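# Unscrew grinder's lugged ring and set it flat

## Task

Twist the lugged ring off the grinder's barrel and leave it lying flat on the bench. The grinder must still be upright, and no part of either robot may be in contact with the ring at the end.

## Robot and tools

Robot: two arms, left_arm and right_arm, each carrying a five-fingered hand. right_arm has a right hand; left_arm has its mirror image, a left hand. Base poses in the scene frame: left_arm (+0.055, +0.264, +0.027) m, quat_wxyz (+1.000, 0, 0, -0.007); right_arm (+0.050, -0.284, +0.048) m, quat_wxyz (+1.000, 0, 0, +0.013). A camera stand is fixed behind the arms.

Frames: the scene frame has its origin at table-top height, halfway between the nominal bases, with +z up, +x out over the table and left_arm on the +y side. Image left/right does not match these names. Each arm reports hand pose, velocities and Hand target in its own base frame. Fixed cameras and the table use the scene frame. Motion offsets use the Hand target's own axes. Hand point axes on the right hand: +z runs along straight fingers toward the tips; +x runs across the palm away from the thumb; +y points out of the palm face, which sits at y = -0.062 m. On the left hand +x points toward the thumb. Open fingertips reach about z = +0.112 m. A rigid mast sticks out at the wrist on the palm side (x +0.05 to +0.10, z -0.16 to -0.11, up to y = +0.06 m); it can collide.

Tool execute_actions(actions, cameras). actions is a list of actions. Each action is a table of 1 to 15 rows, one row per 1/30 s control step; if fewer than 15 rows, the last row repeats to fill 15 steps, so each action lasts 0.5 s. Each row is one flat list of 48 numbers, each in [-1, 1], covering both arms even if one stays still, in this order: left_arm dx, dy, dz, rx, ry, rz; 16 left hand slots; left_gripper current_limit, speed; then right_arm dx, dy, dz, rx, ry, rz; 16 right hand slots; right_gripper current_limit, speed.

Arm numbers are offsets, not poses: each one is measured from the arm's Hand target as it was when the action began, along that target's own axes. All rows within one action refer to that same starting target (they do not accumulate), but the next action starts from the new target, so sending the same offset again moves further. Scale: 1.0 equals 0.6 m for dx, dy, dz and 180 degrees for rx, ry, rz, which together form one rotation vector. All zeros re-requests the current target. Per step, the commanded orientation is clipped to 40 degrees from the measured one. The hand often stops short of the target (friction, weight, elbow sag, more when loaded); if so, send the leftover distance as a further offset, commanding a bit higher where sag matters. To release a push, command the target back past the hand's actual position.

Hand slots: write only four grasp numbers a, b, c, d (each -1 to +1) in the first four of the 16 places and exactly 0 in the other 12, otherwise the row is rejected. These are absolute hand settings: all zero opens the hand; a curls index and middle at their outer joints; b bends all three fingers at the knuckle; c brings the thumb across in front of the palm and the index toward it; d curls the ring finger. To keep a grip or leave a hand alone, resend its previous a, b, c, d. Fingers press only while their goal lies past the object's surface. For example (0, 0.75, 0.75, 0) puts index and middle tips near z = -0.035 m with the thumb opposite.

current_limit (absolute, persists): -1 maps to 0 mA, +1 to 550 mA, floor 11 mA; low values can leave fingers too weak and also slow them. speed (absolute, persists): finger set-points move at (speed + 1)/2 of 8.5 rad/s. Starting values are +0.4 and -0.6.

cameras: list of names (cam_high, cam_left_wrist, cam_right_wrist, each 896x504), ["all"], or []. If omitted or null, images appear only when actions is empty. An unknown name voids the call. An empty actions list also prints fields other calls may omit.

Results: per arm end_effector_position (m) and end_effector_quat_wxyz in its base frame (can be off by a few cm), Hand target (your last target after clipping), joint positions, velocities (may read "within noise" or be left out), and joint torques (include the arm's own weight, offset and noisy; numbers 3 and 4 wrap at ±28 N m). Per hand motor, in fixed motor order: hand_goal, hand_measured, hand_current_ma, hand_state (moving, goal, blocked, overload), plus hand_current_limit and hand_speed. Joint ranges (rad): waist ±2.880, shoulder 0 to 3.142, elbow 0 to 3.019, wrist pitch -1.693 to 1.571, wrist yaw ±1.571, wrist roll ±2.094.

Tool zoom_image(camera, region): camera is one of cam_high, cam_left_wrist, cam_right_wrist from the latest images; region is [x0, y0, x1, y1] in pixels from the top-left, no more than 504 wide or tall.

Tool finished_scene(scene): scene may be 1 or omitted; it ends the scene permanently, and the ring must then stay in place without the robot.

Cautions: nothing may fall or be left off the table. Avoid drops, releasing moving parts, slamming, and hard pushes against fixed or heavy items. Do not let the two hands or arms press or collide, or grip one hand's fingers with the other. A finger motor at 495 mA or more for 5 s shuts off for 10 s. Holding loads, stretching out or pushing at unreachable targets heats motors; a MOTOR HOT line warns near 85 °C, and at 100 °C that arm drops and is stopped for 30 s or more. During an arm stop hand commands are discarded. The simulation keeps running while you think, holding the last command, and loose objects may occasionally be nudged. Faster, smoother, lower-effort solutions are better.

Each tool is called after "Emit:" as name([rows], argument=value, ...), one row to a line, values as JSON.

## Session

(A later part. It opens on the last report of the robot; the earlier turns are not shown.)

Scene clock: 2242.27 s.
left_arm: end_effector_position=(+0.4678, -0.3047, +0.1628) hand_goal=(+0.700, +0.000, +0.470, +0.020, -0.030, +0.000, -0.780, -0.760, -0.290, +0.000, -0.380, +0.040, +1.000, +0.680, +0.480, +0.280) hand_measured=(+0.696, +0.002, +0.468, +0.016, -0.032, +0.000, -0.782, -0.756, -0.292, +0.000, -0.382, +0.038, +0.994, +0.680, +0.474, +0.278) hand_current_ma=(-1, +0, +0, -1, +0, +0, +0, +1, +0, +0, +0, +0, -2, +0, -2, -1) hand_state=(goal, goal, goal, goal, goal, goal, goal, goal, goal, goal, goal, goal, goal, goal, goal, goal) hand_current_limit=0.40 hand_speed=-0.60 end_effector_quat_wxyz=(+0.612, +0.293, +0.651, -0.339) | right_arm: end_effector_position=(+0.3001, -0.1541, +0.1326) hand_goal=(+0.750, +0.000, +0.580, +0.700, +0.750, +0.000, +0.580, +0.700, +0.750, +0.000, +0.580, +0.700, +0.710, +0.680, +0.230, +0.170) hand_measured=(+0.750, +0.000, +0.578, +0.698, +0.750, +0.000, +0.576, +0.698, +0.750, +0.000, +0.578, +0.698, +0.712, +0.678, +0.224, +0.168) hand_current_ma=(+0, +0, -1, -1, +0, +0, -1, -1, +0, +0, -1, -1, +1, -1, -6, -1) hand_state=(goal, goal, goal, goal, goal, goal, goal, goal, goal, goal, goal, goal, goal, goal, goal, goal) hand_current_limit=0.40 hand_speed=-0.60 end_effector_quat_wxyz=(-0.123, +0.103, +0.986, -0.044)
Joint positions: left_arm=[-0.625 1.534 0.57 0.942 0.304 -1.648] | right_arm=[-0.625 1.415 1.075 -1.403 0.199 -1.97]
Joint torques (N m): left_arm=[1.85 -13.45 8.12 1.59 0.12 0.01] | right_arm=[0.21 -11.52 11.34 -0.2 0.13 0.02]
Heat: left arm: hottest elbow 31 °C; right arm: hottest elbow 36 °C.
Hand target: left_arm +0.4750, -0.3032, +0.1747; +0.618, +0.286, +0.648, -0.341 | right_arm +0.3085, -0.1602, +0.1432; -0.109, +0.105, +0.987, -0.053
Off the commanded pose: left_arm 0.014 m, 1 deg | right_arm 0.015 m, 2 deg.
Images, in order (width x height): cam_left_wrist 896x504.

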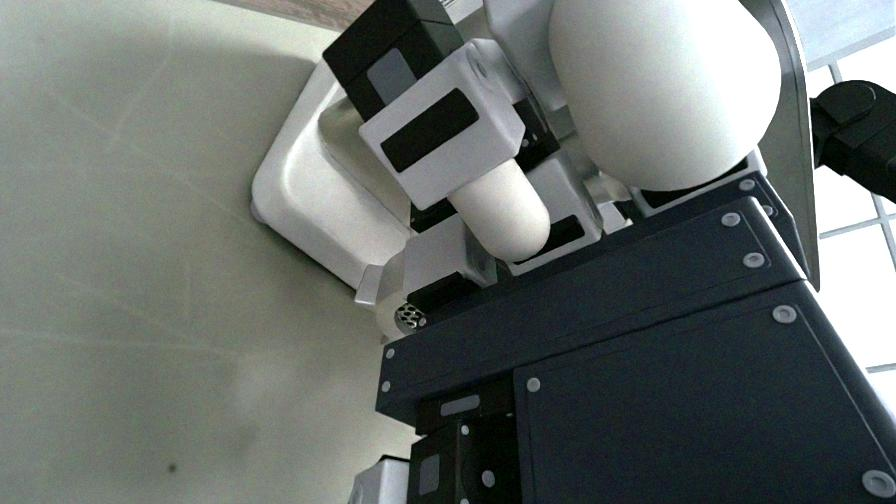

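Emit:
execute_actions([
  [[-0.018,0,0,0,0,0,0.8,0.4,-1,0.6,0,0,0,0,0,0,0,0,0,0,0,0,0.6,-0.6,0,0,0,0,0,0,0,0,0,0,0,0,0,0,0,0,0,0,0,0,0,0,0.4,-0.6]],
  [[0.002,-0.03,0,0,0,0,0.8,0.4,-1,0.6,0,0,0,0,0,0,0,0,0,0,0,0,0.6,-0.6,0,0,0,0,0,0,0,0,0,0,0,0,0,0,0,0,0,0,0,0,0,0,0.4,-0.6]],
])

Emit:
execute_actions([
  [[0.002,-0.025,0,0,0,0,0.8,0.4,-1,0.6,0,0,0,0,0,0,0,0,0,0,0,0,0.6,-0.6,0,0,0,0,0,0,0,0,0,0,0,0,0,0,0,0,0,0,0,0,0,0,0.4,-0.6]],
], cameras=["cam_high", "cam_left_wrist"])

Emit:
zoom_image(camera="cam_left_wrist", region=[320, 200, 480, 360])

Emit:
zoom_image(camera="cam_high", region=[370, 165, 450, 235])

Scene clock: 2256.37 s.
left_arm: end_effector_position=(+0.4656, -0.3007, +0.1739) hand_goal=(+0.700, +0.000, +0.470, +0.020, -0.030, +0.000, -0.780, -0.760, -0.290, +0.000, -0.380, +0.040, +1.000, +0.680, +0.480, +0.280) hand_measured=(+0.698, +0.002, +0.468, +0.016, -0.032, +0.000, -0.782, -0.756, -0.296, +0.000, -0.382, +0.038, +0.994, +0.680, +0.474, +0.278) hand_current_ma=(-1, +0, +0, -1, +0, +0, +0, +1, -2, +0, +0, +0, -2, +0, -2, -1) hand_state=(goal, goal, goal, goal, goal, goal, goal, goal, goal, goal, goal, goal, goal, goal, goal, goal) hand_current_limit=0.60 hand_speed=-0.60 end_effector_quat_wxyz=(+0.617, +0.281, +0.657, -0.331) | right_arm: end_effector_position=(+0.3001, -0.1541, +0.1326) hand_goal=(+0.750, +0.000, +0.580, +0.700, +0.750, +0.000, +0.580, +0.700, +0.750, +0.000, +0.580, +0.700, +0.710, +0.680, +0.230, +0.170) hand_measured=(+0.750, +0.000, +0.578, +0.698, +0.750, +0.000, +0.576, +0.698, +0.750, +0.000, +0.578, +0.698, +0.712, +0.678, +0.224, +0.168) hand_current_ma=(+0, +0, -1, -1, +0, +0, -1, -1, +0, +0, -1, -1, +1, -1, -6, -1) hand_state=(goal, goal, goal, goal, goal, goal, goal, goal, goal, goal, goal, goal, goal, goal, goal, goal) hand_current_limit=0.40 hand_speed=-0.60 end_effector_quat_wxyz=(-0.123, +0.103, +0.986, -0.044)
Joint positions: left_arm=[-0.636 1.491 0.57 0.899 0.261 -1.653] | right_arm=[-0.625 1.415 1.075 -1.403 0.199 -1.97]
Joint torques (N m): left_arm=[-1.2 -13.51 7.98 1.73 0.06 0.09] | right_arm=[0.26 -11.52 11.32 -0.18 0.11 0.03]
Heat: left arm: hottest elbow 32 °C; right arm: hottest elbow 36 °C.
Hand target: left_arm +0.4614, -0.3136, +0.1858; +0.618, +0.286, +0.648, -0.341 | right_arm +0.3085, -0.1602, +0.1432; -0.109, +0.105, +0.987, -0.053
Off the commanded pose: left_arm 0.018 m, 2 deg | right_arm 0.015 m, 2 deg.

Scene clock: 2257.07 s.
left_arm: end_effector_position=(+0.4624, -0.3021, +0.1742) hand_goal=(+0.700, +0.000, +0.470, +0.020, -0.030, +0.000, -0.780, -0.760, -0.290, +0.000, -0.380, +0.040, +1.000, +0.680, +0.480, +0.280) hand_measured=(+0.698, +0.002, +0.468, +0.016, -0.032, +0.000, -0.782, -0.756, -0.312, +0.000, -0.382, +0.038, +0.994, +0.680, +0.474, +0.278) hand_current_ma=(-1, +0, +0, -1, +0, +0, +0, +1, -18, +0, +0, +0, -2, +0, -2, -1) hand_state=(goal, goal, goal, goal, goal, goal, goal, goal, blocked, goal, goal, goal, goal, goal, goal, goal) hand_current_limit=0.60 hand_speed=-0.60 end_effector_quat_wxyz=(+0.620, +0.268, +0.662, -0.326) | right_arm: end_effector_position=(+0.3001, -0.1541, +0.1326) hand_goal=(+0.750, +0.000, +0.580, +0.700, +0.750, +0.000, +0.580, +0.700, +0.750, +0.000, +0.580, +0.700, +0.710, +0.680, +0.230, +0.170) hand_measured=(+0.750, +0.000, +0.578, +0.698, +0.750, +0.000, +0.576, +0.698, +0.750, +0.000, +0.578, +0.698, +0.712, +0.678, +0.224, +0.168) hand_current_ma=(+0, +0, -1, -1, +0, +0, -1, -1, +0, +0, -1, -1, +1, -1, -6, -1) hand_state=(goal, goal, goal, goal, goal, goal, goal, goal, goal, goal, goal, goal, goal, goal, goal, goal) hand_current_limit=0.40 hand_speed=-0.60 end_effector_quat_wxyz=(-0.123, +0.103, +0.986, -0.044)
Joint positions: left_arm=[-0.658 1.487 0.57 0.897 0.211 -1.666] | right_arm=[-0.625 1.415 1.075 -1.403 0.199 -1.97]
Joint torques (N m): left_arm=[-2.32 -13.74 7.31 1.83 0.49 0.17] | right_arm=[0.09 -11.52 11.3 -0.18 0.13 0.04]
Heat: left arm: hottest elbow 32 °C; right arm: hottest elbow 36 °C.
Hand target: left_arm +0.4495, -0.3226, +0.1861; +0.618, +0.286, +0.648, -0.341 | right_arm +0.3085, -0.1602, +0.1432; -0.109, +0.105, +0.987, -0.053
Off the commanded pose: left_arm 0.027 m, 3 deg | right_arm 0.015 m, 2 deg.
Images, in order (width x height): cam_high 896x504, cam_left_wrist 896x504.

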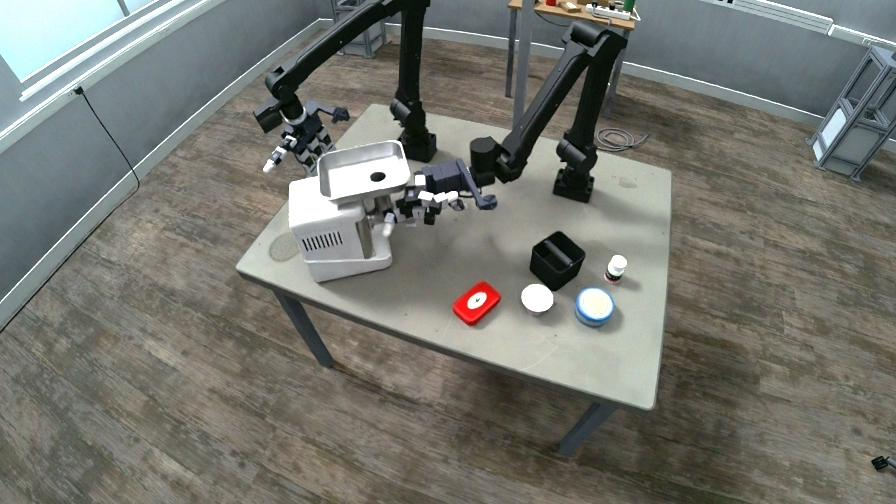

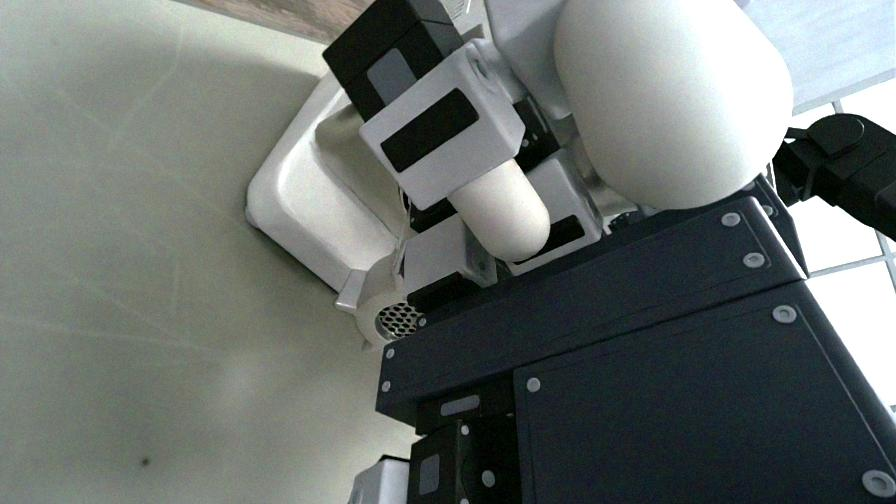

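Scaled by 3.150 from the camera's 896x504 image, which has a finer 1280x720 frame.

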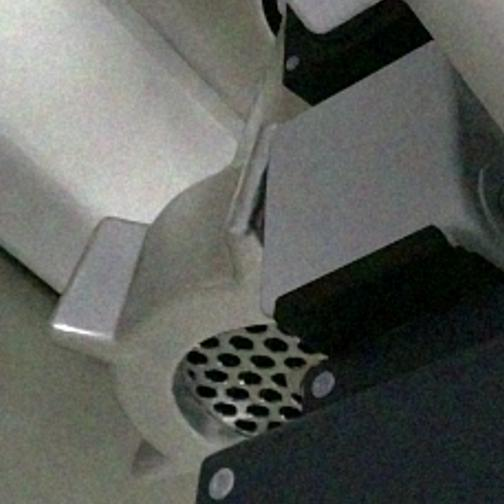

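Scaled by 6.300 from the camera's 896x504 image, which has a finer 1280x720 frame.

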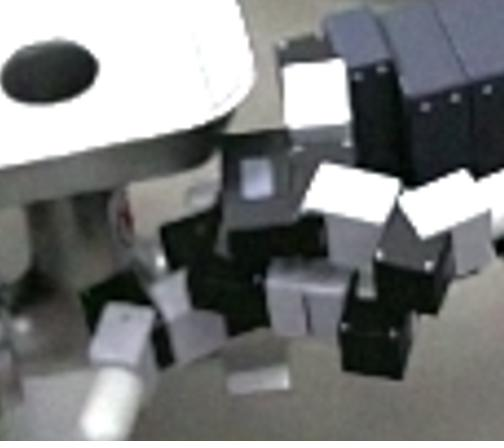

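Emit:
execute_actions([
  [[-0.005,0.02,-0.05,0,0,0,0.8,0.4,-1,0.6,0,0,0,0,0,0,0,0,0,0,0,0,0.4,-0.6,0,0,0,0,0,0,0,0,0,0,0,0,0,0,0,0,0,0,0,0,0,0,0.4,-0.6]],
  [[0,0.01,-0.08,0,0,0,0.8,0.4,-1,0.6,0,0,0,0,0,0,0,0,0,0,0,0,0.4,-0.6,0,0,0,0,0,0,0,0,0,0,0,0,0,0,0,0,0,0,0,0,0,0,0.4,-0.6]],
  [[0,0,-0.08,0,0,0,0.8,0.4,-0.5,0.6,0,0,0,0,0,0,0,0,0,0,0,0,0.4,-0.6,0,0,0,0,0,0,0,0,0,0,0,0,0,0,0,0,0,0,0,0,0,0,0.4,-0.6]],
])

Scene clock: 2332.73 s.
left_arm: end_effector_position=(+0.3869, -0.2181, +0.1879) hand_goal=(+0.526, +0.000, +0.196, +0.020, -0.030, +0.000, -0.780, -0.610, -0.164, +0.000, -0.380, +0.040, +1.000, +0.680, +0.356, +0.206) hand_measured=(+0.526, +0.002, +0.198, +0.018, -0.030, +0.000, -0.782, -0.614, -0.168, +0.000, -0.382, +0.038, +0.994, +0.680, +0.358, +0.208) hand_current_ma=(+0, +0, +0, -1, +0, +0, +0, -1, -1, +0, +0, +0, -2, +0, +0, +0) hand_state=(goal, goal, goal, goal, goal, goal, goal, goal, goal, goal, goal, goal, goal, goal, goal, goal) hand_current_limit=0.40 hand_speed=-0.60 end_effector_quat_wxyz=(+0.617, +0.288, +0.645, -0.347) | right_arm: end_effector_position=(+0.3001, -0.1541, +0.1326) hand_goal=(+0.750, +0.000, +0.580, +0.700, +0.750, +0.000, +0.580, +0.700, +0.750, +0.000, +0.580, +0.700, +0.710, +0.680, +0.230, +0.170) hand_measured=(+0.750, +0.000, +0.578, +0.698, +0.750, +0.000, +0.576, +0.698, +0.750, +0.000, +0.578, +0.698, +0.712, +0.678, +0.224, +0.168) hand_current_ma=(+0, +0, -1, -1, +0, +0, -1, -1, +0, +0, -1, -1, +1, -1, -6, -1) hand_state=(goal, goal, goal, goal, goal, goal, goal, goal, goal, goal, goal, goal, goal, goal, goal, goal) hand_current_limit=0.40 hand_speed=-0.60 end_effector_quat_wxyz=(-0.123, +0.103, +0.986, -0.044)
Joint positions: left_arm=[-0.53 1.133 0.293 0.843 0.402 -1.664] | right_arm=[-0.625 1.415 1.075 -1.403 0.199 -1.97]
Joint torques (N m): left_arm=[2.37 -7.65 7.16 1.74 0.12 0.21] | right_arm=[0.15 -11.4 11.34 -0.24 0.11 0.01]
Heat: left arm: hottest elbow 33 °C; right arm: hottest elbow 36 °C.
Hand target: left_arm +0.3876, -0.2114, +0.1877; +0.618, +0.286, +0.648, -0.341 | right_arm +0.3085, -0.1602, +0.1432; -0.109, +0.105, +0.987, -0.053
Off the commanded pose: left_arm 0.007 m, 1 deg | right_arm 0.015 m, 2 deg.

Emit:
execute_actions([
  [[0,0,0,0,0,0.0556,0.8,0.2,0,0.6,0,0,0,0,0,0,0,0,0,0,0,0,0.4,-0.6,0,0,0,0,0,0,0,0,0,0,0,0,0,0,0,0,0,0,0,0,0,0,0.4,-0.6]],
  [[0,0,0,0,0,0.0556,0.8,0,0.5,0.8,0,0,0,0,0,0,0,0,0,0,0,0,0.4,-0.6,0,0,0,0,0,0,0,0,0,0,0,0,0,0,0,0,0,0,0,0,0,0,0.4,-0.6]],
  [[0,0,0,0,0,0.0556,0.8,0,0.7,0.8,0,0,0,0,0,0,0,0,0,0,0,0,0.4,-0.6,0,0,0,0,0,0,0,0,0,0,0,0,0,0,0,0,0,0,0,0,0,0,0.4,-0.6]],
  [[0,0,0,0,0,0.0556,0.8,0,0.7,0.8,0,0,0,0,0,0,0,0,0,0,0,0,0.4,-0.6,0,0,0,0,0,0,0,0,0,0,0,0,0,0,0,0,0,0,0,0,0,0,0.4,-0.6]],
  [[0,0,0,0,0,0.0556,0.8,0,0.7,0.8,0,0,0,0,0,0,0,0,0,0,0,0,0.4,-0.6,0,0,0,0,0,0,0,0,0,0,0,0,0,0,0,0,0,0,0,0,0,0,0.4,-0.6]],
])

Emit:
execute_actions([
  [[0,0,0,0,0,0.0556,0.8,0,0.7,0.8,0,0,0,0,0,0,0,0,0,0,0,0,0.4,-0.6,0,0,0,0,0,0,0,0,0,0,0,0,0,0,0,0,0,0,0,0,0,0,0.4,-0.6]],
  [[0,0,0,0,0,0.0556,0.8,0,0.7,0.8,0,0,0,0,0,0,0,0,0,0,0,0,0.4,-0.6,0,0,0,0,0,0,0,0,0,0,0,0,0,0,0,0,0,0,0,0,0,0,0.4,-0.6]],
  [[0,0,0,0,0,0.0556,0.8,0,0.7,0.8,0,0,0,0,0,0,0,0,0,0,0,0,0.4,-0.6,0,0,0,0,0,0,0,0,0,0,0,0,0,0,0,0,0,0,0,0,0,0,0.4,-0.6]],
  [[0,0,0,0,0,0.0556,0.8,0,0.7,0.8,0,0,0,0,0,0,0,0,0,0,0,0,0.4,-0.6,0,0,0,0,0,0,0,0,0,0,0,0,0,0,0,0,0,0,0,0,0,0,0.4,-0.6]],
], cameras=["cam_high", "cam_left_wrist"])

Scene clock: 2347.20 s.
left_arm: end_effector_position=(+0.3854, -0.2166, +0.1912) hand_goal=(+0.666, +0.000, -0.604, -0.060, +0.710, +0.000, -0.700, -0.250, +0.646, +0.000, -0.700, -0.260, -0.400, +0.680, +0.056, -0.054) hand_measured=(+0.672, +0.002, -0.602, -0.058, +0.712, +0.000, -0.702, -0.254, +0.648, +0.000, -0.696, -0.258, -0.384, +0.680, +0.058, -0.052) hand_current_ma=(+2, +0, +0, +1, +1, +0, +0, -1, +1, +0, +1, +0, +11, +0, +0, +0) hand_state=(goal, goal, goal, goal, goal, goal, goal, goal, goal, goal, goal, goal, goal, goal, goal, goal) hand_current_limit=0.40 hand_speed=-0.60 end_effector_quat_wxyz=(+0.704, +0.534, +0.465, -0.055) | right_arm: end_effector_position=(+0.3001, -0.1541, +0.1326) hand_goal=(+0.750, +0.000, +0.580, +0.700, +0.750, +0.000, +0.580, +0.700, +0.750, +0.000, +0.580, +0.700, +0.710, +0.680, +0.230, +0.170) hand_measured=(+0.750, +0.000, +0.578, +0.698, +0.750, +0.000, +0.576, +0.698, +0.750, +0.000, +0.578, +0.698, +0.712, +0.678, +0.224, +0.168) hand_current_ma=(+0, +0, -1, -1, +0, +0, -1, -1, +0, +0, -1, -1, +1, -1, -6, -1) hand_state=(goal, goal, goal, goal, goal, goal, goal, goal, goal, goal, goal, goal, goal, goal, goal, goal) hand_current_limit=0.40 hand_speed=-0.60 end_effector_quat_wxyz=(-0.123, +0.103, +0.986, -0.044)
Joint positions: left_arm=[-0.506 1.503 0.236 1.264 0.426 -0.792] | right_arm=[-0.625 1.415 1.075 -1.403 0.199 -1.97]
Joint torques (N m): left_arm=[2.2 -6.95 4.34 2.73 0.11 0.14] | right_arm=[0.26 -11.46 11.28 -0.17 0.13 0.04]
Heat: left arm: hottest elbow 32 °C; right arm: hottest elbow 36 °C.
Hand target: left_arm +0.3877, -0.2114, +0.1878; +0.705, +0.533, +0.466, -0.048 | right_arm +0.3085, -0.1602, +0.1432; -0.109, +0.105, +0.987, -0.053
Off the commanded pose: left_arm 0.007 m, 1 deg | right_arm 0.015 m, 2 deg.

Scene clock: 2349.70 s.
left_arm: end_effector_position=(+0.3804, -0.2139, +0.1861) hand_goal=(+0.666, +0.000, -0.604, -0.060, +0.710, +0.000, -0.700, -0.250, +0.646, +0.000, -0.700, -0.260, -0.400, +0.680, +0.056, -0.054) hand_measured=(+0.672, +0.002, -0.602, -0.058, +0.716, +0.000, -0.702, -0.254, +0.652, +0.000, -0.696, -0.258, -0.392, +0.680, +0.056, -0.052) hand_current_ma=(+2, +0, +0, +1, +2, +0, +0, -1, +2, +0, +1, +0, +3, +0, +0, +0) hand_state=(goal, goal, goal, goal, goal, goal, goal, goal, goal, goal, goal, goal, goal, goal, goal, goal) hand_current_limit=0.40 hand_speed=-0.60 end_effector_quat_wxyz=(+0.676, +0.665, +0.260, +0.185) | right_arm: end_effector_position=(+0.3001, -0.1541, +0.1326) hand_goal=(+0.750, +0.000, +0.580, +0.700, +0.750, +0.000, +0.580, +0.700, +0.750, +0.000, +0.580, +0.700, +0.710, +0.680, +0.230, +0.170) hand_measured=(+0.750, +0.000, +0.578, +0.698, +0.750, +0.000, +0.576, +0.698, +0.750, +0.000, +0.578, +0.698, +0.712, +0.678, +0.224, +0.168) hand_current_ma=(+0, +0, -1, -1, +0, +0, -1, -1, +0, +0, -1, -1, +1, -1, -6, -1) hand_state=(goal, goal, goal, goal, goal, goal, goal, goal, goal, goal, goal, goal, goal, goal, goal, goal) hand_current_limit=0.40 hand_speed=-0.60 end_effector_quat_wxyz=(-0.123, +0.103, +0.986, -0.044)
Joint positions: left_arm=[-0.351 1.76 0.276 1.461 0.58 -0.093] | right_arm=[-0.625 1.415 1.075 -1.403 0.199 -1.97]
Joint torques (N m): left_arm=[2.32 -8.7 4.07 2.74 0.16 0.07] | right_arm=[0.09 -11.58 11.33 -0.2 0.12 0.03]
Heat: left arm: hottest elbow 32 °C; right arm: hottest elbow 36 °C.
Hand target: left_arm +0.3877, -0.2113, +0.1878; +0.678, +0.661, +0.255, +0.197 | right_arm +0.3085, -0.1602, +0.1432; -0.109, +0.105, +0.987, -0.053
Off the commanded pose: left_arm 0.008 m, 2 deg | right_arm 0.015 m, 2 deg.
Images, in order (width x height): cam_high 896x504, cam_left_wrist 896x504.

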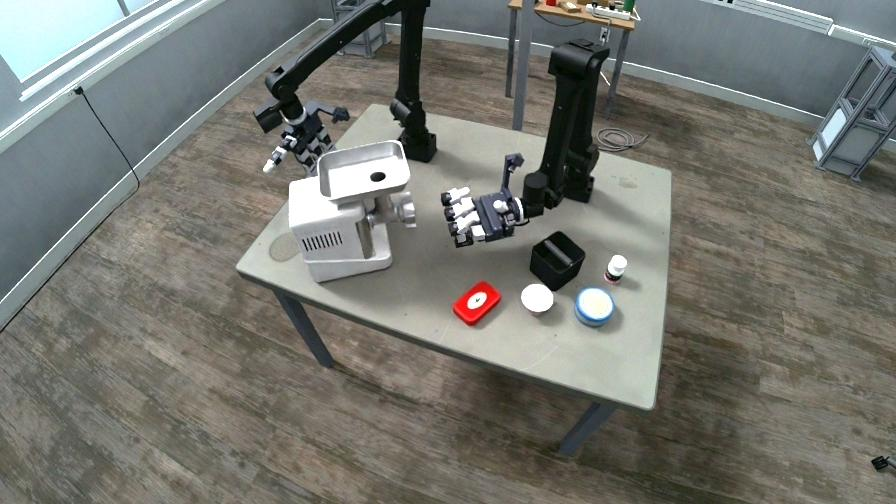

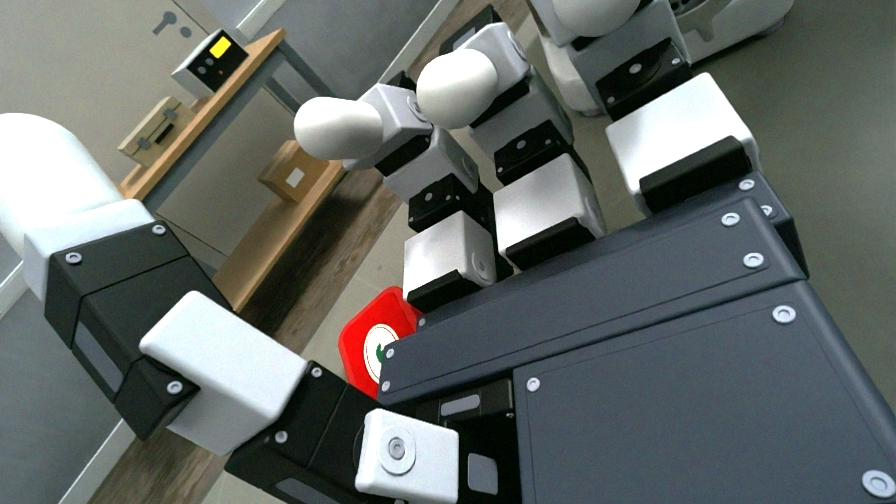

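Emit:
zoom_image(camera="cam_high", region=[370, 165, 450, 235])

Emit:
zoom_image(camera="cam_high", region=[385, 185, 430, 230])

Scaled by 6.300 from the camera's 896x504 image, which has a finer 1280x720 frame.

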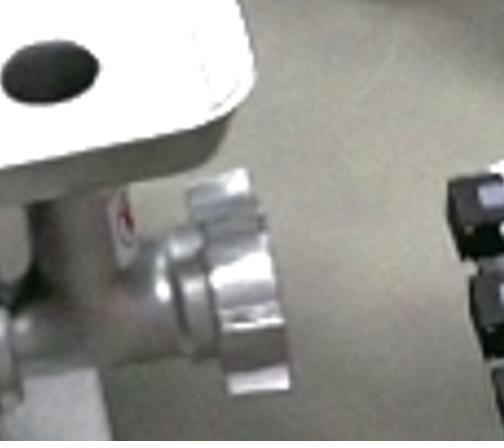

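Scaled by 11.200 from the camera's 896x504 image, which has a finer 1280x720 frame.

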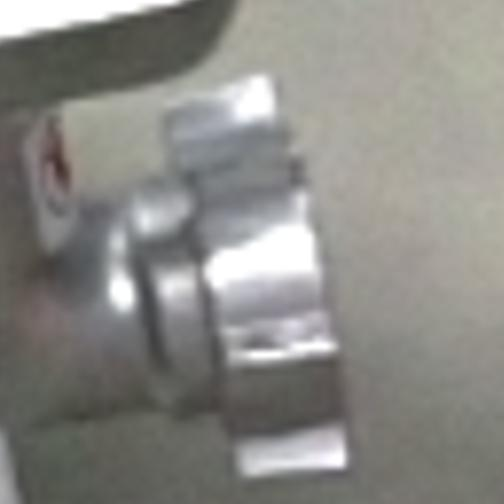

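Emit:
execute_actions([
  [[-0.0688,-0.0177,-0.0025,0,0,0,0.8,0,0.7,0.8,0,0,0,0,0,0,0,0,0,0,0,0,0.4,-0.6,0,0,0,0,0,0,0,0,0,0,0,0,0,0,0,0,0,0,0,0,0,0,0.4,-0.6]],
  [[-0.0688,-0.0177,-0.0025,0,0,0,0.8,0,0.7,0.8,0,0,0,0,0,0,0,0,0,0,0,0,0.4,-0.6,0,0,0,0,0,0,0,0,0,0,0,0,0,0,0,0,0,0,0,0,0,0,0.4,-0.6]],
  [[-0.0688,-0.0177,-0.0025,0,0,0,0.8,0,0.7,0.8,0,0,0,0,0,0,0,0,0,0,0,0,0.4,-0.6,0,0,0,0,0,0,0,0,0,0,0,0,0,0,0,0,0,0,0,0,0,0,0.4,-0.6]],
])

Emit:
execute_actions([
  [[-0.0688,-0.0177,-0.0025,0,0,0,0.8,0,0.7,0.8,0,0,0,0,0,0,0,0,0,0,0,0,0.4,-0.6,0,0,0,0,0,0,0,0,0,0,0,0,0,0,0,0,0,0,0,0,0,0,0.4,-0.6]],
  [[-0.0688,-0.0177,-0.0025,0,0,0,0.8,0,0.7,0.8,0,0,0,0,0,0,0,0,0,0,0,0,0.4,-0.6,0,0,0,0,0,0,0,0,0,0,0,0,0,0,0,0,0,0,0,0,0,0,0.4,-0.6]],
], cameras=["cam_high", "cam_left_wrist"])

Scene clock: 2375.53 s.
left_arm: end_effector_position=(+0.2894, -0.2814, +0.1675) hand_goal=(+0.666, +0.000, -0.604, -0.060, +0.710, +0.000, -0.700, -0.250, +0.646, +0.000, -0.700, -0.260, -0.400, +0.680, +0.056, -0.054) hand_measured=(+0.672, +0.002, -0.602, -0.058, +0.716, +0.000, -0.702, -0.254, +0.652, +0.000, -0.698, -0.258, -0.394, +0.680, +0.056, -0.052) hand_current_ma=(+2, +0, +0, +1, +2, +0, +0, -1, +2, +0, +1, +0, +2, +0, +0, +0) hand_state=(goal, goal, goal, goal, goal, goal, goal, goal, goal, goal, goal, goal, goal, goal, goal, goal) hand_current_limit=0.40 hand_speed=-0.60 end_effector_quat_wxyz=(+0.653, +0.681, +0.269, +0.191) | right_arm: end_effector_position=(+0.3001, -0.1541, +0.1326) hand_goal=(+0.750, +0.000, +0.580, +0.700, +0.750, +0.000, +0.580, +0.700, +0.750, +0.000, +0.580, +0.700, +0.710, +0.680, +0.230, +0.170) hand_measured=(+0.750, +0.000, +0.578, +0.698, +0.750, +0.000, +0.576, +0.698, +0.750, +0.000, +0.578, +0.698, +0.712, +0.678, +0.224, +0.168) hand_current_ma=(+0, +0, -1, -1, +0, +0, -1, -1, +0, +0, -1, -1, +1, -1, -6, -1) hand_state=(goal, goal, goal, goal, goal, goal, goal, goal, goal, goal, goal, goal, goal, goal, goal, goal) hand_current_limit=0.40 hand_speed=-0.60 end_effector_quat_wxyz=(-0.123, +0.103, +0.986, -0.044)
Joint positions: left_arm=[-0.793 1.795 0.161 1.56 0.116 -0.083] | right_arm=[-0.625 1.415 1.075 -1.403 0.199 -1.97]
Joint torques (N m): left_arm=[-0.26 -8.7 1.4 2.81 -0.02 -0.01] | right_arm=[0.09 -11.58 11.32 -0.23 0.12 0.02]
Heat: left arm: hottest elbow 31 °C; right arm: hottest elbow 36 °C.
Hand target: left_arm +0.2846, -0.2841, +0.1667; +0.678, +0.661, +0.255, +0.196 | right_arm +0.3085, -0.1602, +0.1432; -0.109, +0.105, +0.987, -0.053
Off the commanded pose: left_arm 0.006 m, 4 deg | right_arm 0.015 m, 2 deg.
joint sent to its limit (left arm) — joint 4 (wrist pitch), upper limit. The joint targets are off in orientation, not in position.

Scene clock: 2376.87 s.
left_arm: end_effector_position=(+0.2186, -0.3274, +0.1545) hand_goal=(+0.666, +0.000, -0.604, -0.060, +0.710, +0.000, -0.700, -0.250, +0.646, +0.000, -0.700, -0.260, -0.400, +0.680, +0.056, -0.054) hand_measured=(+0.672, +0.002, -0.602, -0.058, +0.716, +0.000, -0.702, -0.254, +0.652, +0.000, -0.698, -0.258, -0.396, +0.680, +0.056, -0.052) hand_current_ma=(+2, +0, +0, +1, +2, +0, +0, -1, +2, +0, +1, +0, +1, +0, +0, +0) hand_state=(goal, goal, goal, goal, goal, goal, goal, goal, goal, goal, goal, goal, goal, goal, goal, goal) hand_current_limit=0.40 hand_speed=-0.60 end_effector_quat_wxyz=(+0.640, +0.691, +0.275, +0.193) | right_arm: end_effector_position=(+0.3001, -0.1541, +0.1326) hand_goal=(+0.750, +0.000, +0.580, +0.700, +0.750, +0.000, +0.580, +0.700, +0.750, +0.000, +0.580, +0.700, +0.710, +0.680, +0.230, +0.170) hand_measured=(+0.750, +0.000, +0.578, +0.698, +0.750, +0.000, +0.576, +0.698, +0.750, +0.000, +0.578, +0.698, +0.712, +0.678, +0.224, +0.168) hand_current_ma=(+0, +0, -1, -1, +0, +0, -1, -1, +0, +0, -1, -1, +1, -1, -6, -1) hand_state=(goal, goal, goal, goal, goal, goal, goal, goal, goal, goal, goal, goal, goal, goal, goal, goal) hand_current_limit=0.40 hand_speed=-0.60 end_effector_quat_wxyz=(-0.123, +0.103, +0.986, -0.044)
Joint positions: left_arm=[-1.185 1.83 0.159 1.56 -0.284 -0.116] | right_arm=[-0.625 1.415 1.075 -1.403 0.199 -1.97]
Joint torques (N m): left_arm=[-0.56 -8.06 2.1 2.8 -0.11 -0.09] | right_arm=[0.5 -11.4 11.29 -0.21 0.11 0.01]
Heat: left arm: hottest elbow 31 °C; right arm: hottest elbow 36 °C.
Hand target: left_arm +0.2157, -0.3326, +0.1527; +0.678, +0.661, +0.255, +0.196 | right_arm +0.3085, -0.1602, +0.1432; -0.109, +0.105, +0.987, -0.053
Off the commanded pose: left_arm 0.006 m, 6 deg | right_arm 0.015 m, 2 deg.
joint sent to its limit (left arm) — joint 4 (wrist pitch), upper limit. The joint targets are off in orientation, not in position.
Images, in order (width x height): cam_high 896x504, cam_left_wrist 896x504.

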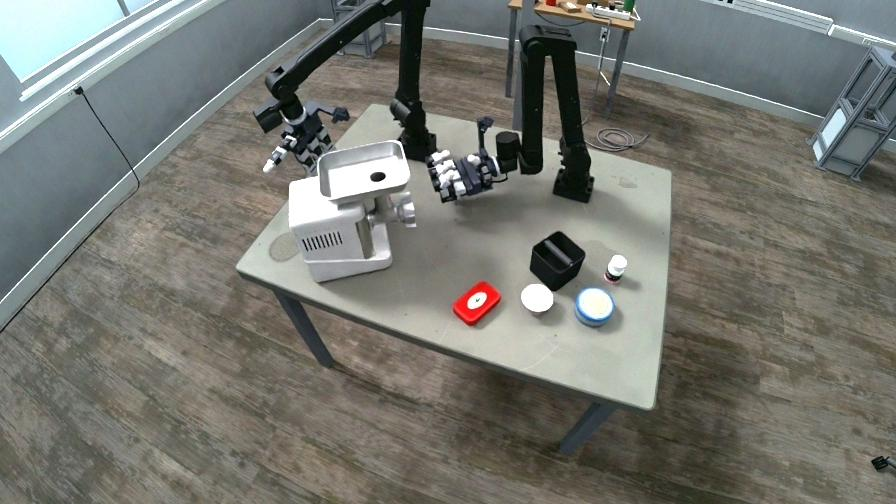

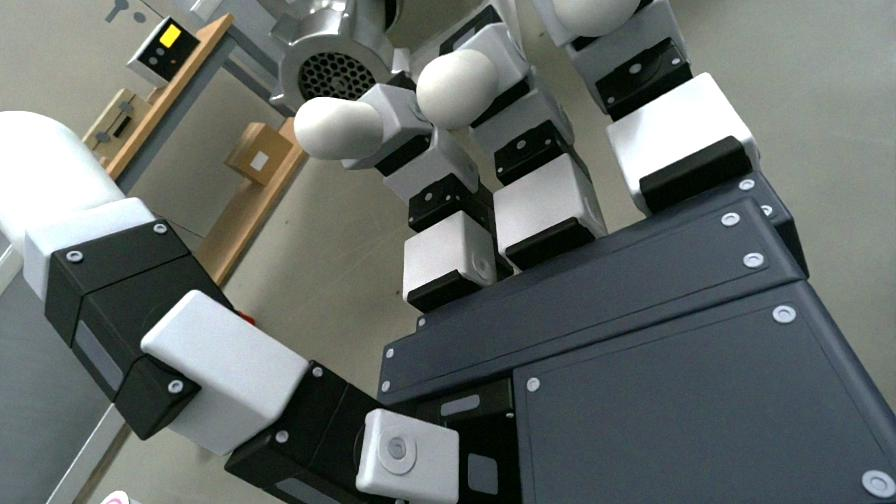

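Emit:
execute_actions([
  [[0,0,0,0,0,0,0.2,0,0,0,0,0,0,0,0,0,0,0,0,0,0,0,0.4,-0.6,0,0,0,0,0,0,0,0,0,0,0,0,0,0,0,0,0,0,0,0,0,0,0.4,-0.6]],
  [[0,-0.03,0.06,0,0,0,0.2,0,0,0,0,0,0,0,0,0,0,0,0,0,0,0,0.4,-0.6,0,0,0,0,0,0,0,0,0,0,0,0,0,0,0,0,0,0,0,0,0,0,0.4,-0.6]],
], cameras=["cam_high", "cam_left_wrist"])

Emit:
zoom_image(camera="cam_high", region=[360, 120, 520, 250])

Scene clock: 2381.63 s.
left_arm: end_effector_position=(+0.2300, -0.3634, +0.1373) hand_goal=(+0.770, +0.000, +0.400, +0.510, +0.700, +0.000, +0.260, +0.410, +0.770, +0.000, +0.580, +0.680, +0.730, +0.680, +0.230, +0.140) hand_measured=(+0.778, +0.002, +0.400, +0.508, +0.716, +0.000, +0.260, +0.408, +0.778, +0.000, +0.580, +0.678, +0.736, +0.680, +0.228, +0.138) hand_current_ma=(+3, +0, +0, +0, +10, +0, +0, -1, +4, +0, +0, +0, +2, +0, -1, +0) hand_state=(goal, goal, goal, goal, goal, goal, goal, goal, goal, goal, goal, goal, goal, goal, goal, goal) hand_current_limit=0.40 hand_speed=-0.60 end_effector_quat_wxyz=(+0.645, +0.691, +0.268, +0.185) | right_arm: end_effector_position=(+0.3001, -0.1541, +0.1326) hand_goal=(+0.750, +0.000, +0.580, +0.700, +0.750, +0.000, +0.580, +0.700, +0.750, +0.000, +0.580, +0.700, +0.710, +0.680, +0.230, +0.170) hand_measured=(+0.750, +0.000, +0.578, +0.698, +0.750, +0.000, +0.576, +0.698, +0.750, +0.000, +0.578, +0.698, +0.712, +0.678, +0.224, +0.168) hand_current_ma=(+0, +0, -1, -1, +0, +0, -1, -1, +0, +0, -1, -1, +1, -1, -6, -1) hand_state=(goal, goal, goal, goal, goal, goal, goal, goal, goal, goal, goal, goal, goal, goal, goal, goal) hand_current_limit=0.40 hand_speed=-0.60 end_effector_quat_wxyz=(-0.123, +0.103, +0.986, -0.044)
Joint positions: left_arm=[-1.184 1.933 0.266 1.564 -0.262 -0.117] | right_arm=[-0.625 1.415 1.075 -1.403 0.199 -1.97]
Joint torques (N m): left_arm=[2.2 -9.7 2.1 2.66 0.06 0] | right_arm=[0.03 -11.4 11.32 -0.17 0.12 0.01]
Heat: left arm: hottest elbow 31 °C; right arm: hottest elbow 36 °C.
Hand target: left_arm +0.2362, -0.3622, +0.1346; +0.678, +0.661, +0.255, +0.196 | right_arm +0.3085, -0.1602, +0.1432; -0.109, +0.105, +0.987, -0.053
Off the commanded pose: left_arm 0.007 m, 6 deg | right_arm 0.015 m, 2 deg.
joint sent to its limit (left arm) — joint 4 (wrist pitch), upper limit. The joint targets are off in orientation, not in position.
Images, in order (width x height): cam_high 896x504, cam_left_wrist 896x504.

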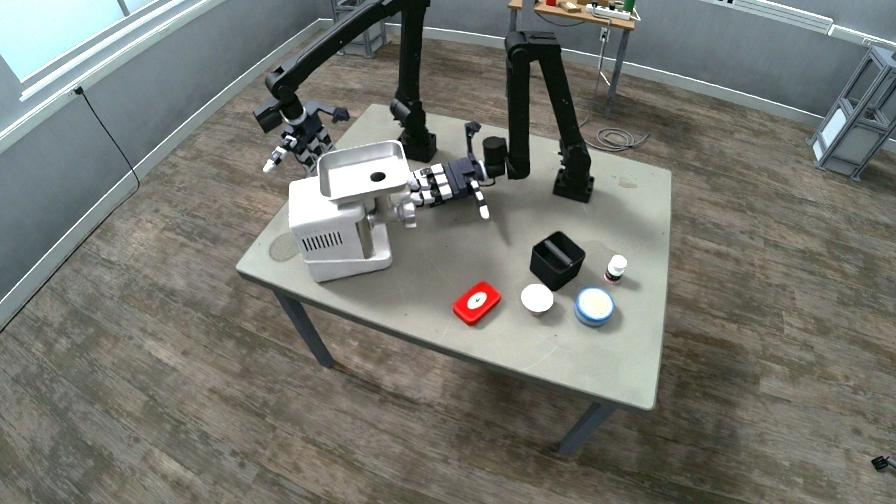

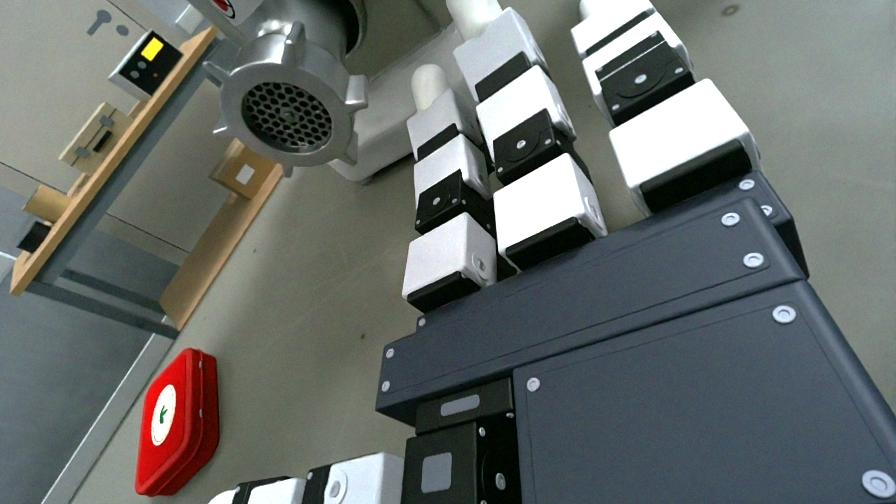

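Scaled by 3.150 from the camera's 896x504 image, which has a finer 1280x720 frame.

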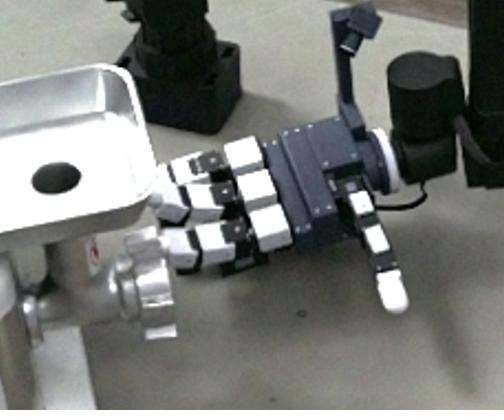

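Emit:
zoom_image(camera="cam_left_wrist", region=[190, 0, 390, 190])

Scaled by 2.520 from the camera's 896x504 image, which has a finer 1280x720 frame.

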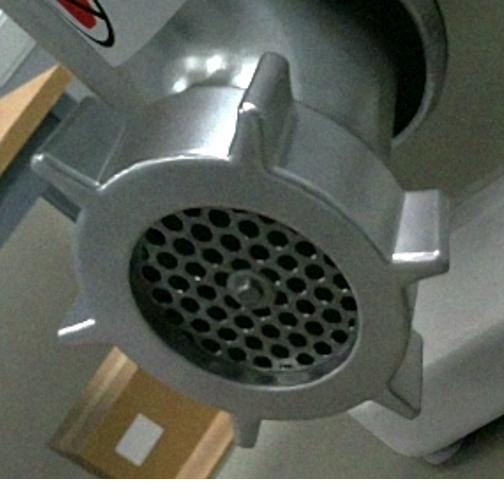

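Emit:
execute_actions([
  [[0.0248,-0.0157,0.06,0,0,0,0.2,0,0,0,0,0,0,0,0,0,0,0,0,0,0,0,0.4,-0.6,0,0,0,0,0,0,0,0,0,0,0,0,0,0,0,0,0,0,0,0,0,0,0.4,-0.6]],
  [[0,0,0.06,0,0,0,0.2,0,0,0,0,0,0,0,0,0,0,0,0,0,0,0,0.4,-0.6,0,0,0,0,0,0,0,0,0,0,0,0,0,0,0,0,0,0,0,0,0,0,0.4,-0.6]],
], cameras=["cam_high", "cam_left_wrist"])

Scene clock: 2413.43 s.
left_arm: end_effector_position=(+0.2852, -0.4117, +0.1296) hand_goal=(+0.770, +0.000, +0.400, +0.510, +0.700, +0.000, +0.260, +0.410, +0.770, +0.000, +0.580, +0.680, +0.730, +0.680, +0.230, +0.140) hand_measured=(+0.778, +0.002, +0.400, +0.508, +0.716, +0.000, +0.260, +0.408, +0.778, +0.000, +0.580, +0.678, +0.736, +0.680, +0.228, +0.138) hand_current_ma=(+3, +0, +0, +0, +10, +0, +0, -1, +4, +0, +0, +0, +2, +0, +0, +0) hand_state=(goal, goal, goal, goal, goal, goal, goal, goal, goal, goal, goal, goal, goal, goal, goal, goal) hand_current_limit=0.40 hand_speed=-0.60 end_effector_quat_wxyz=(+0.675, +0.665, +0.257, +0.189) | right_arm: end_effector_position=(+0.3001, -0.1541, +0.1326) hand_goal=(+0.750, +0.000, +0.580, +0.700, +0.750, +0.000, +0.580, +0.700, +0.750, +0.000, +0.580, +0.700, +0.710, +0.680, +0.230, +0.170) hand_measured=(+0.750, +0.000, +0.578, +0.698, +0.750, +0.000, +0.576, +0.698, +0.750, +0.000, +0.578, +0.698, +0.712, +0.678, +0.224, +0.168) hand_current_ma=(+0, +0, -1, -1, +0, +0, -1, -1, +0, +0, -1, -1, +1, -1, -6, -1) hand_state=(goal, goal, goal, goal, goal, goal, goal, goal, goal, goal, goal, goal, goal, goal, goal, goal) hand_current_limit=0.40 hand_speed=-0.60 end_effector_quat_wxyz=(-0.123, +0.103, +0.986, -0.044)
Joint positions: left_arm=[-1.076 2.057 0.476 1.564 -0.146 -0.098] | right_arm=[-0.625 1.415 1.075 -1.403 0.199 -1.97]
Joint torques (N m): left_arm=[1.96 -12.63 3.07 2.7 0.11 0.12] | right_arm=[0.03 -11.52 11.34 -0.2 0.13 0.04]
Heat: left arm: hottest elbow 30 °C; right arm: hottest elbow 36 °C.
Hand target: left_arm +0.2910, -0.4110, +0.1239; +0.678, +0.661, +0.255, +0.196 | right_arm +0.3085, -0.1602, +0.1432; -0.109, +0.105, +0.987, -0.053
Off the commanded pose: left_arm 0.008 m, 1 deg | right_arm 0.015 m, 2 deg.
joint sent to its limit (left arm) — joint 4 (wrist pitch), upper limit. The joint targets still meet the commanded pose.
Images, in order (width x height): cam_high 896x504, cam_left_wrist 896x504.

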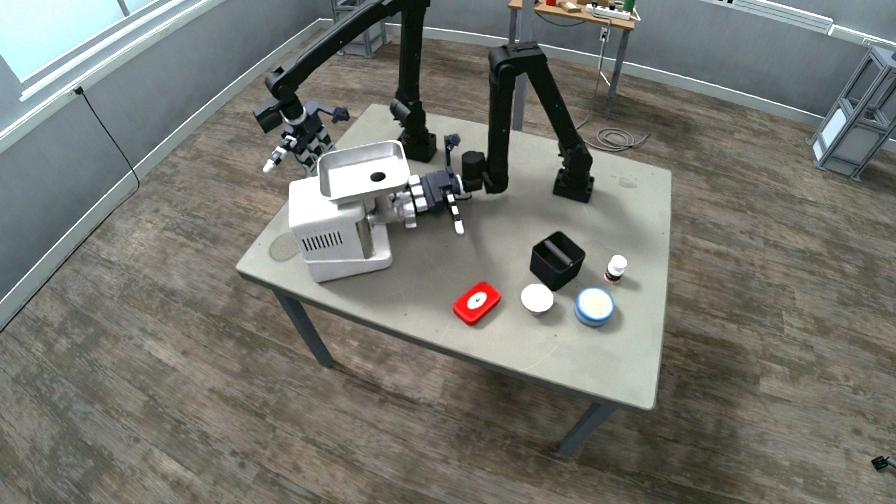

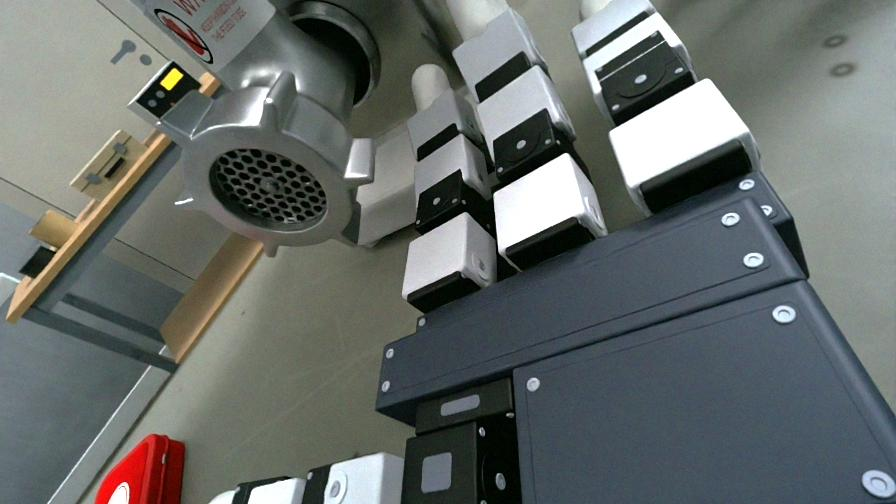

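Emit:
execute_actions([
  [[0,-0.005,0.05,0,0,0,0.2,0,0,0,0,0,0,0,0,0,0,0,0,0,0,0,0.4,-0.6,0,0,0,0,0,0,0,0,0,0,0,0,0,0,0,0,0,0,0,0,0,0,0.4,-0.6]],
], cameras=["cam_high", "cam_left_wrist"])

Scene clock: 2416.43 s.
left_arm: end_effector_position=(+0.2987, -0.4316, +0.1307) hand_goal=(+0.770, +0.000, +0.400, +0.510, +0.700, +0.000, +0.260, +0.410, +0.770, +0.000, +0.580, +0.680, +0.730, +0.680, +0.230, +0.140) hand_measured=(+0.772, -0.004, +0.394, +0.502, +0.716, +0.000, +0.260, +0.408, +0.780, +0.000, +0.580, +0.678, +0.736, +0.680, +0.228, +0.138) hand_current_ma=(+0, -1, -2, -3, +10, +0, +0, -1, +4, +0, +0, +0, +2, +0, +0, +0) hand_state=(goal, goal, goal, goal, goal, goal, goal, goal, goal, goal, goal, goal, goal, goal, goal, goal) hand_current_limit=0.40 hand_speed=-0.60 end_effector_quat_wxyz=(+0.686, +0.656, +0.252, +0.190) | right_arm: end_effector_position=(+0.3001, -0.1541, +0.1326) hand_goal=(+0.750, +0.000, +0.580, +0.700, +0.750, +0.000, +0.580, +0.700, +0.750, +0.000, +0.580, +0.700, +0.710, +0.680, +0.230, +0.170) hand_measured=(+0.750, +0.000, +0.578, +0.698, +0.750, +0.000, +0.576, +0.698, +0.750, +0.000, +0.578, +0.698, +0.712, +0.678, +0.224, +0.168) hand_current_ma=(+0, +0, -1, -1, +0, +0, -1, -1, +0, +0, -1, -1, +1, -1, -6, -1) hand_state=(goal, goal, goal, goal, goal, goal, goal, goal, goal, goal, goal, goal, goal, goal, goal, goal) hand_current_limit=0.40 hand_speed=-0.60 end_effector_quat_wxyz=(-0.123, +0.103, +0.986, -0.044)
Joint positions: left_arm=[-1.066 2.085 0.551 1.548 -0.133 -0.094] | right_arm=[-0.625 1.415 1.075 -1.403 0.199 -1.97]
Joint torques (N m): left_arm=[2.73 -13.16 3.86 1.65 0.11 0.1] | right_arm=[0.15 -11.11 11.32 -0.16 0.14 0.03]
Heat: left arm: hottest elbow 30 °C; right arm: hottest elbow 36 °C.
Hand target: left_arm +0.3090, -0.4349, +0.1207; +0.678, +0.661, +0.255, +0.197 | right_arm +0.3085, -0.1602, +0.1432; -0.109, +0.105, +0.987, -0.053
Off the commanded pose: left_arm 0.015 m, 1 deg | right_arm 0.015 m, 2 deg.
Images, in order (width x height): cam_high 896x504, cam_left_wrist 896x504.

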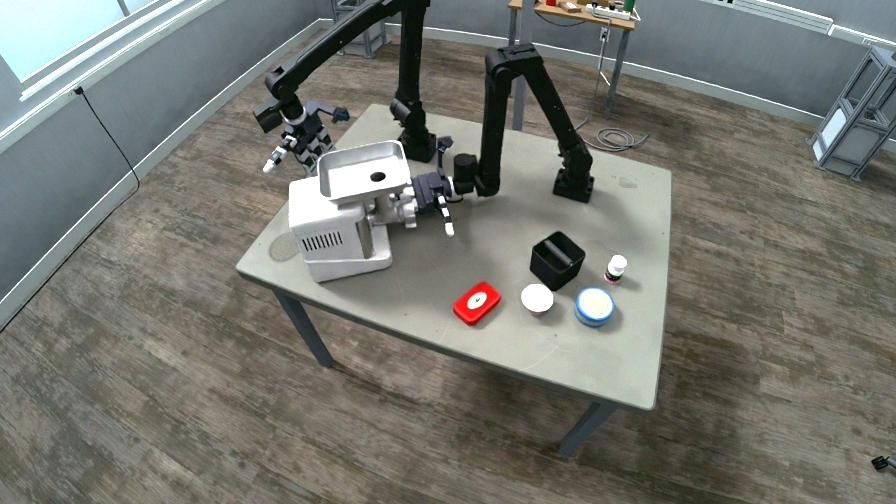

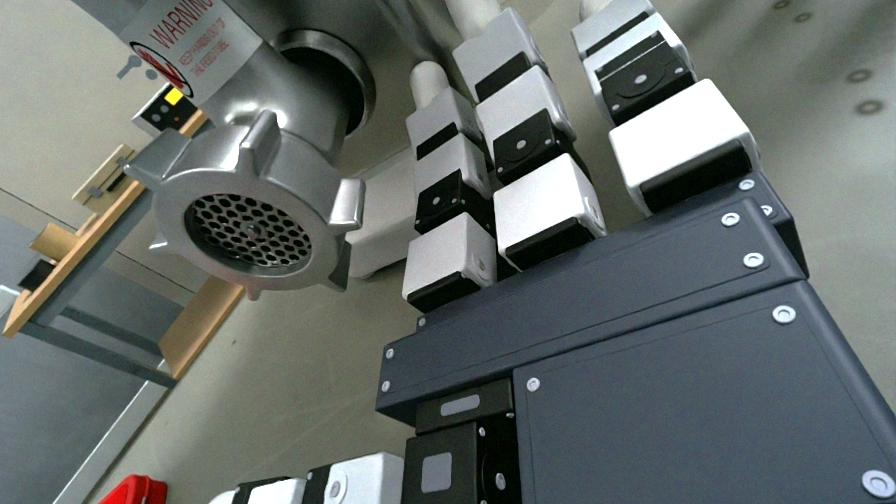

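Emit:
execute_actions([
  [[0.02,-0.02,-0.01,0,0,0,0.2,0,0,0,0,0,0,0,0,0,0,0,0,0,0,0,0.4,-0.6,0,0,0,0,0,0,0,0,0,0,0,0,0,0,0,0,0,0,0,0,0,0,0.4,-0.6]],
  [[0.025,-0.004,0,0,0,0,0.2,0,0,0,0,0,0,0,0,0,0,0,0,0,0,0,0.4,-0.6,0,0,0,0,0,0,0,0,0,0,0,0,0,0,0,0,0,0,0,0,0,0,0.4,-0.6]],
], cameras=["cam_left_wrist"])

Scene clock: 2420.87 s.
left_arm: end_effector_position=(+0.3196, -0.4163, +0.1171) hand_goal=(+0.770, +0.000, +0.400, +0.510, +0.700, +0.000, +0.260, +0.410, +0.770, +0.000, +0.580, +0.680, +0.730, +0.680, +0.230, +0.140) hand_measured=(+0.756, +0.000, +0.392, +0.508, +0.716, +0.000, +0.260, +0.408, +0.780, +0.000, +0.580, +0.678, +0.738, +0.680, +0.228, +0.138) hand_current_ma=(-8, +0, -3, +0, +10, +0, +0, -1, +5, +0, +0, +0, +2, +0, +0, +0) hand_state=(goal, goal, goal, goal, goal, goal, goal, goal, goal, goal, goal, goal, goal, goal, goal, goal) hand_current_limit=0.40 hand_speed=-0.60 end_effector_quat_wxyz=(+0.679, +0.661, +0.253, +0.193) | right_arm: end_effector_position=(+0.3001, -0.1541, +0.1326) hand_goal=(+0.750, +0.000, +0.580, +0.700, +0.750, +0.000, +0.580, +0.700, +0.750, +0.000, +0.580, +0.700, +0.710, +0.680, +0.230, +0.170) hand_measured=(+0.750, +0.000, +0.578, +0.698, +0.750, +0.000, +0.576, +0.698, +0.750, +0.000, +0.578, +0.698, +0.712, +0.678, +0.224, +0.168) hand_current_ma=(+0, +0, -1, -1, +0, +0, -1, -1, +0, +0, -1, -1, +1, -1, -6, -1) hand_state=(goal, goal, goal, goal, goal, goal, goal, goal, goal, goal, goal, goal, goal, goal, goal, goal) hand_current_limit=0.40 hand_speed=-0.60 end_effector_quat_wxyz=(-0.123, +0.103, +0.986, -0.044)
Joint positions: left_arm=[-0.994 2.123 0.551 1.571 -0.066 -0.089] | right_arm=[-0.625 1.415 1.075 -1.403 0.199 -1.97]
Joint torques (N m): left_arm=[2.08 -12.16 2.96 2.48 0.14 0.03] | right_arm=[0.09 -11.69 11.26 -0.16 0.13 0.03]
Heat: left arm: hottest elbow 30 °C; right arm: hottest elbow 36 °C.
Hand target: left_arm +0.3256, -0.4147, +0.1040; +0.678, +0.661, +0.255, +0.196 | right_arm +0.3085, -0.1602, +0.1432; -0.109, +0.105, +0.987, -0.053
Off the commanded pose: left_arm 0.015 m, 0 deg | right_arm 0.015 m, 2 deg.
joint sent to its limit (left arm) — joint 4 (wrist pitch), upper limit. The joint targets still meet the commanded pose.
Images, in order (width x height): cam_left_wrist 896x504.

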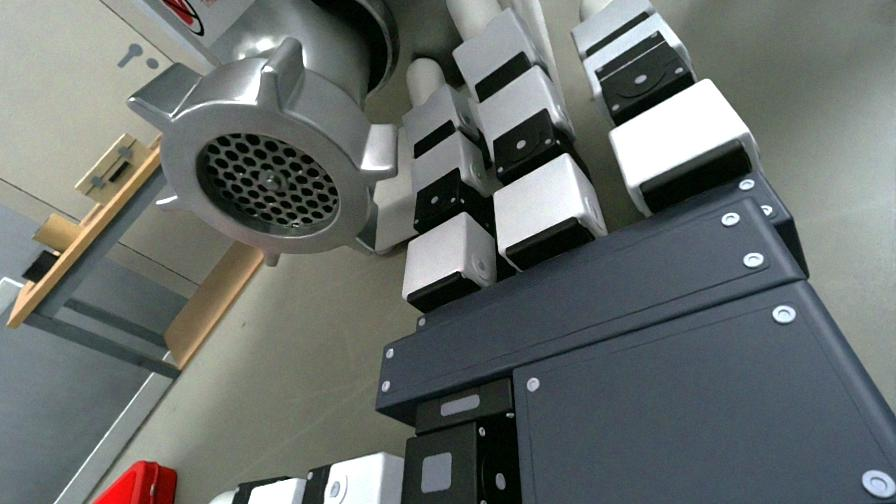

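Emit:
execute_actions([
  [[-0.008,0.022,-0.005,0,0,0,0.2,0,0,0,0,0,0,0,0,0,0,0,0,0,0,0,0.4,-0.6,0,0,0,0,0,0,0,0,0,0,0,0,0,0,0,0,0,0,0,0,0,0,0.4,-0.6]],
], cameras=["cam_left_wrist"])

Scene clock: 2425.20 s.
left_arm: end_effector_position=(+0.3199, -0.4160, +0.1172) hand_goal=(+0.770, +0.000, +0.400, +0.510, +0.700, +0.000, +0.260, +0.410, +0.770, +0.000, +0.580, +0.680, +0.730, +0.680, +0.230, +0.140) hand_measured=(+0.756, +0.000, +0.392, +0.508, +0.716, +0.000, +0.260, +0.408, +0.780, +0.000, +0.580, +0.678, +0.738, +0.680, +0.228, +0.138) hand_current_ma=(-8, +0, -3, +0, +10, +0, +0, -1, +5, +0, +0, +0, +2, +0, +0, +0) hand_state=(goal, goal, goal, goal, goal, goal, goal, goal, goal, goal, goal, goal, goal, goal, goal, goal) hand_current_limit=0.40 hand_speed=-0.60 end_effector_quat_wxyz=(+0.679, +0.661, +0.254, +0.194) | right_arm: end_effector_position=(+0.3001, -0.1541, +0.1326) hand_goal=(+0.750, +0.000, +0.580, +0.700, +0.750, +0.000, +0.580, +0.700, +0.750, +0.000, +0.580, +0.700, +0.710, +0.680, +0.230, +0.170) hand_measured=(+0.750, +0.000, +0.578, +0.698, +0.750, +0.000, +0.576, +0.698, +0.750, +0.000, +0.578, +0.698, +0.712, +0.678, +0.224, +0.168) hand_current_ma=(+0, +0, -1, -1, +0, +0, -1, -1, +0, +0, -1, -1, +1, -1, -6, -1) hand_state=(goal, goal, goal, goal, goal, goal, goal, goal, goal, goal, goal, goal, goal, goal, goal, goal) hand_current_limit=0.40 hand_speed=-0.60 end_effector_quat_wxyz=(-0.123, +0.103, +0.986, -0.044)
Joint positions: left_arm=[-0.994 2.123 0.551 1.571 -0.068 -0.088] | right_arm=[-0.625 1.415 1.075 -1.403 0.199 -1.97]
Joint torques (N m): left_arm=[1.08 -15.56 1.87 2.15 -0.11 0.05] | right_arm=[0.21 -11.4 11.33 -0.21 0.13 0.05]
Heat: left arm: hottest elbow 30 °C; right arm: hottest elbow 36 °C.
Hand target: left_arm +0.3210, -0.4145, +0.1175; +0.678, +0.661, +0.255, +0.196 | right_arm +0.3085, -0.1602, +0.1432; -0.109, +0.105, +0.987, -0.053
Off the commanded pose: left_arm 0.002 m, 0 deg | right_arm 0.015 m, 2 deg.
Images, in order (width x height): cam_left_wrist 896x504.

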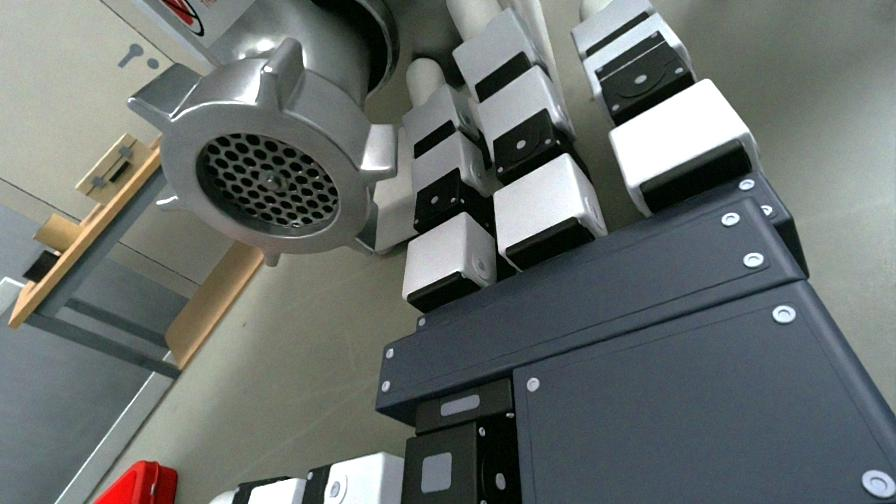

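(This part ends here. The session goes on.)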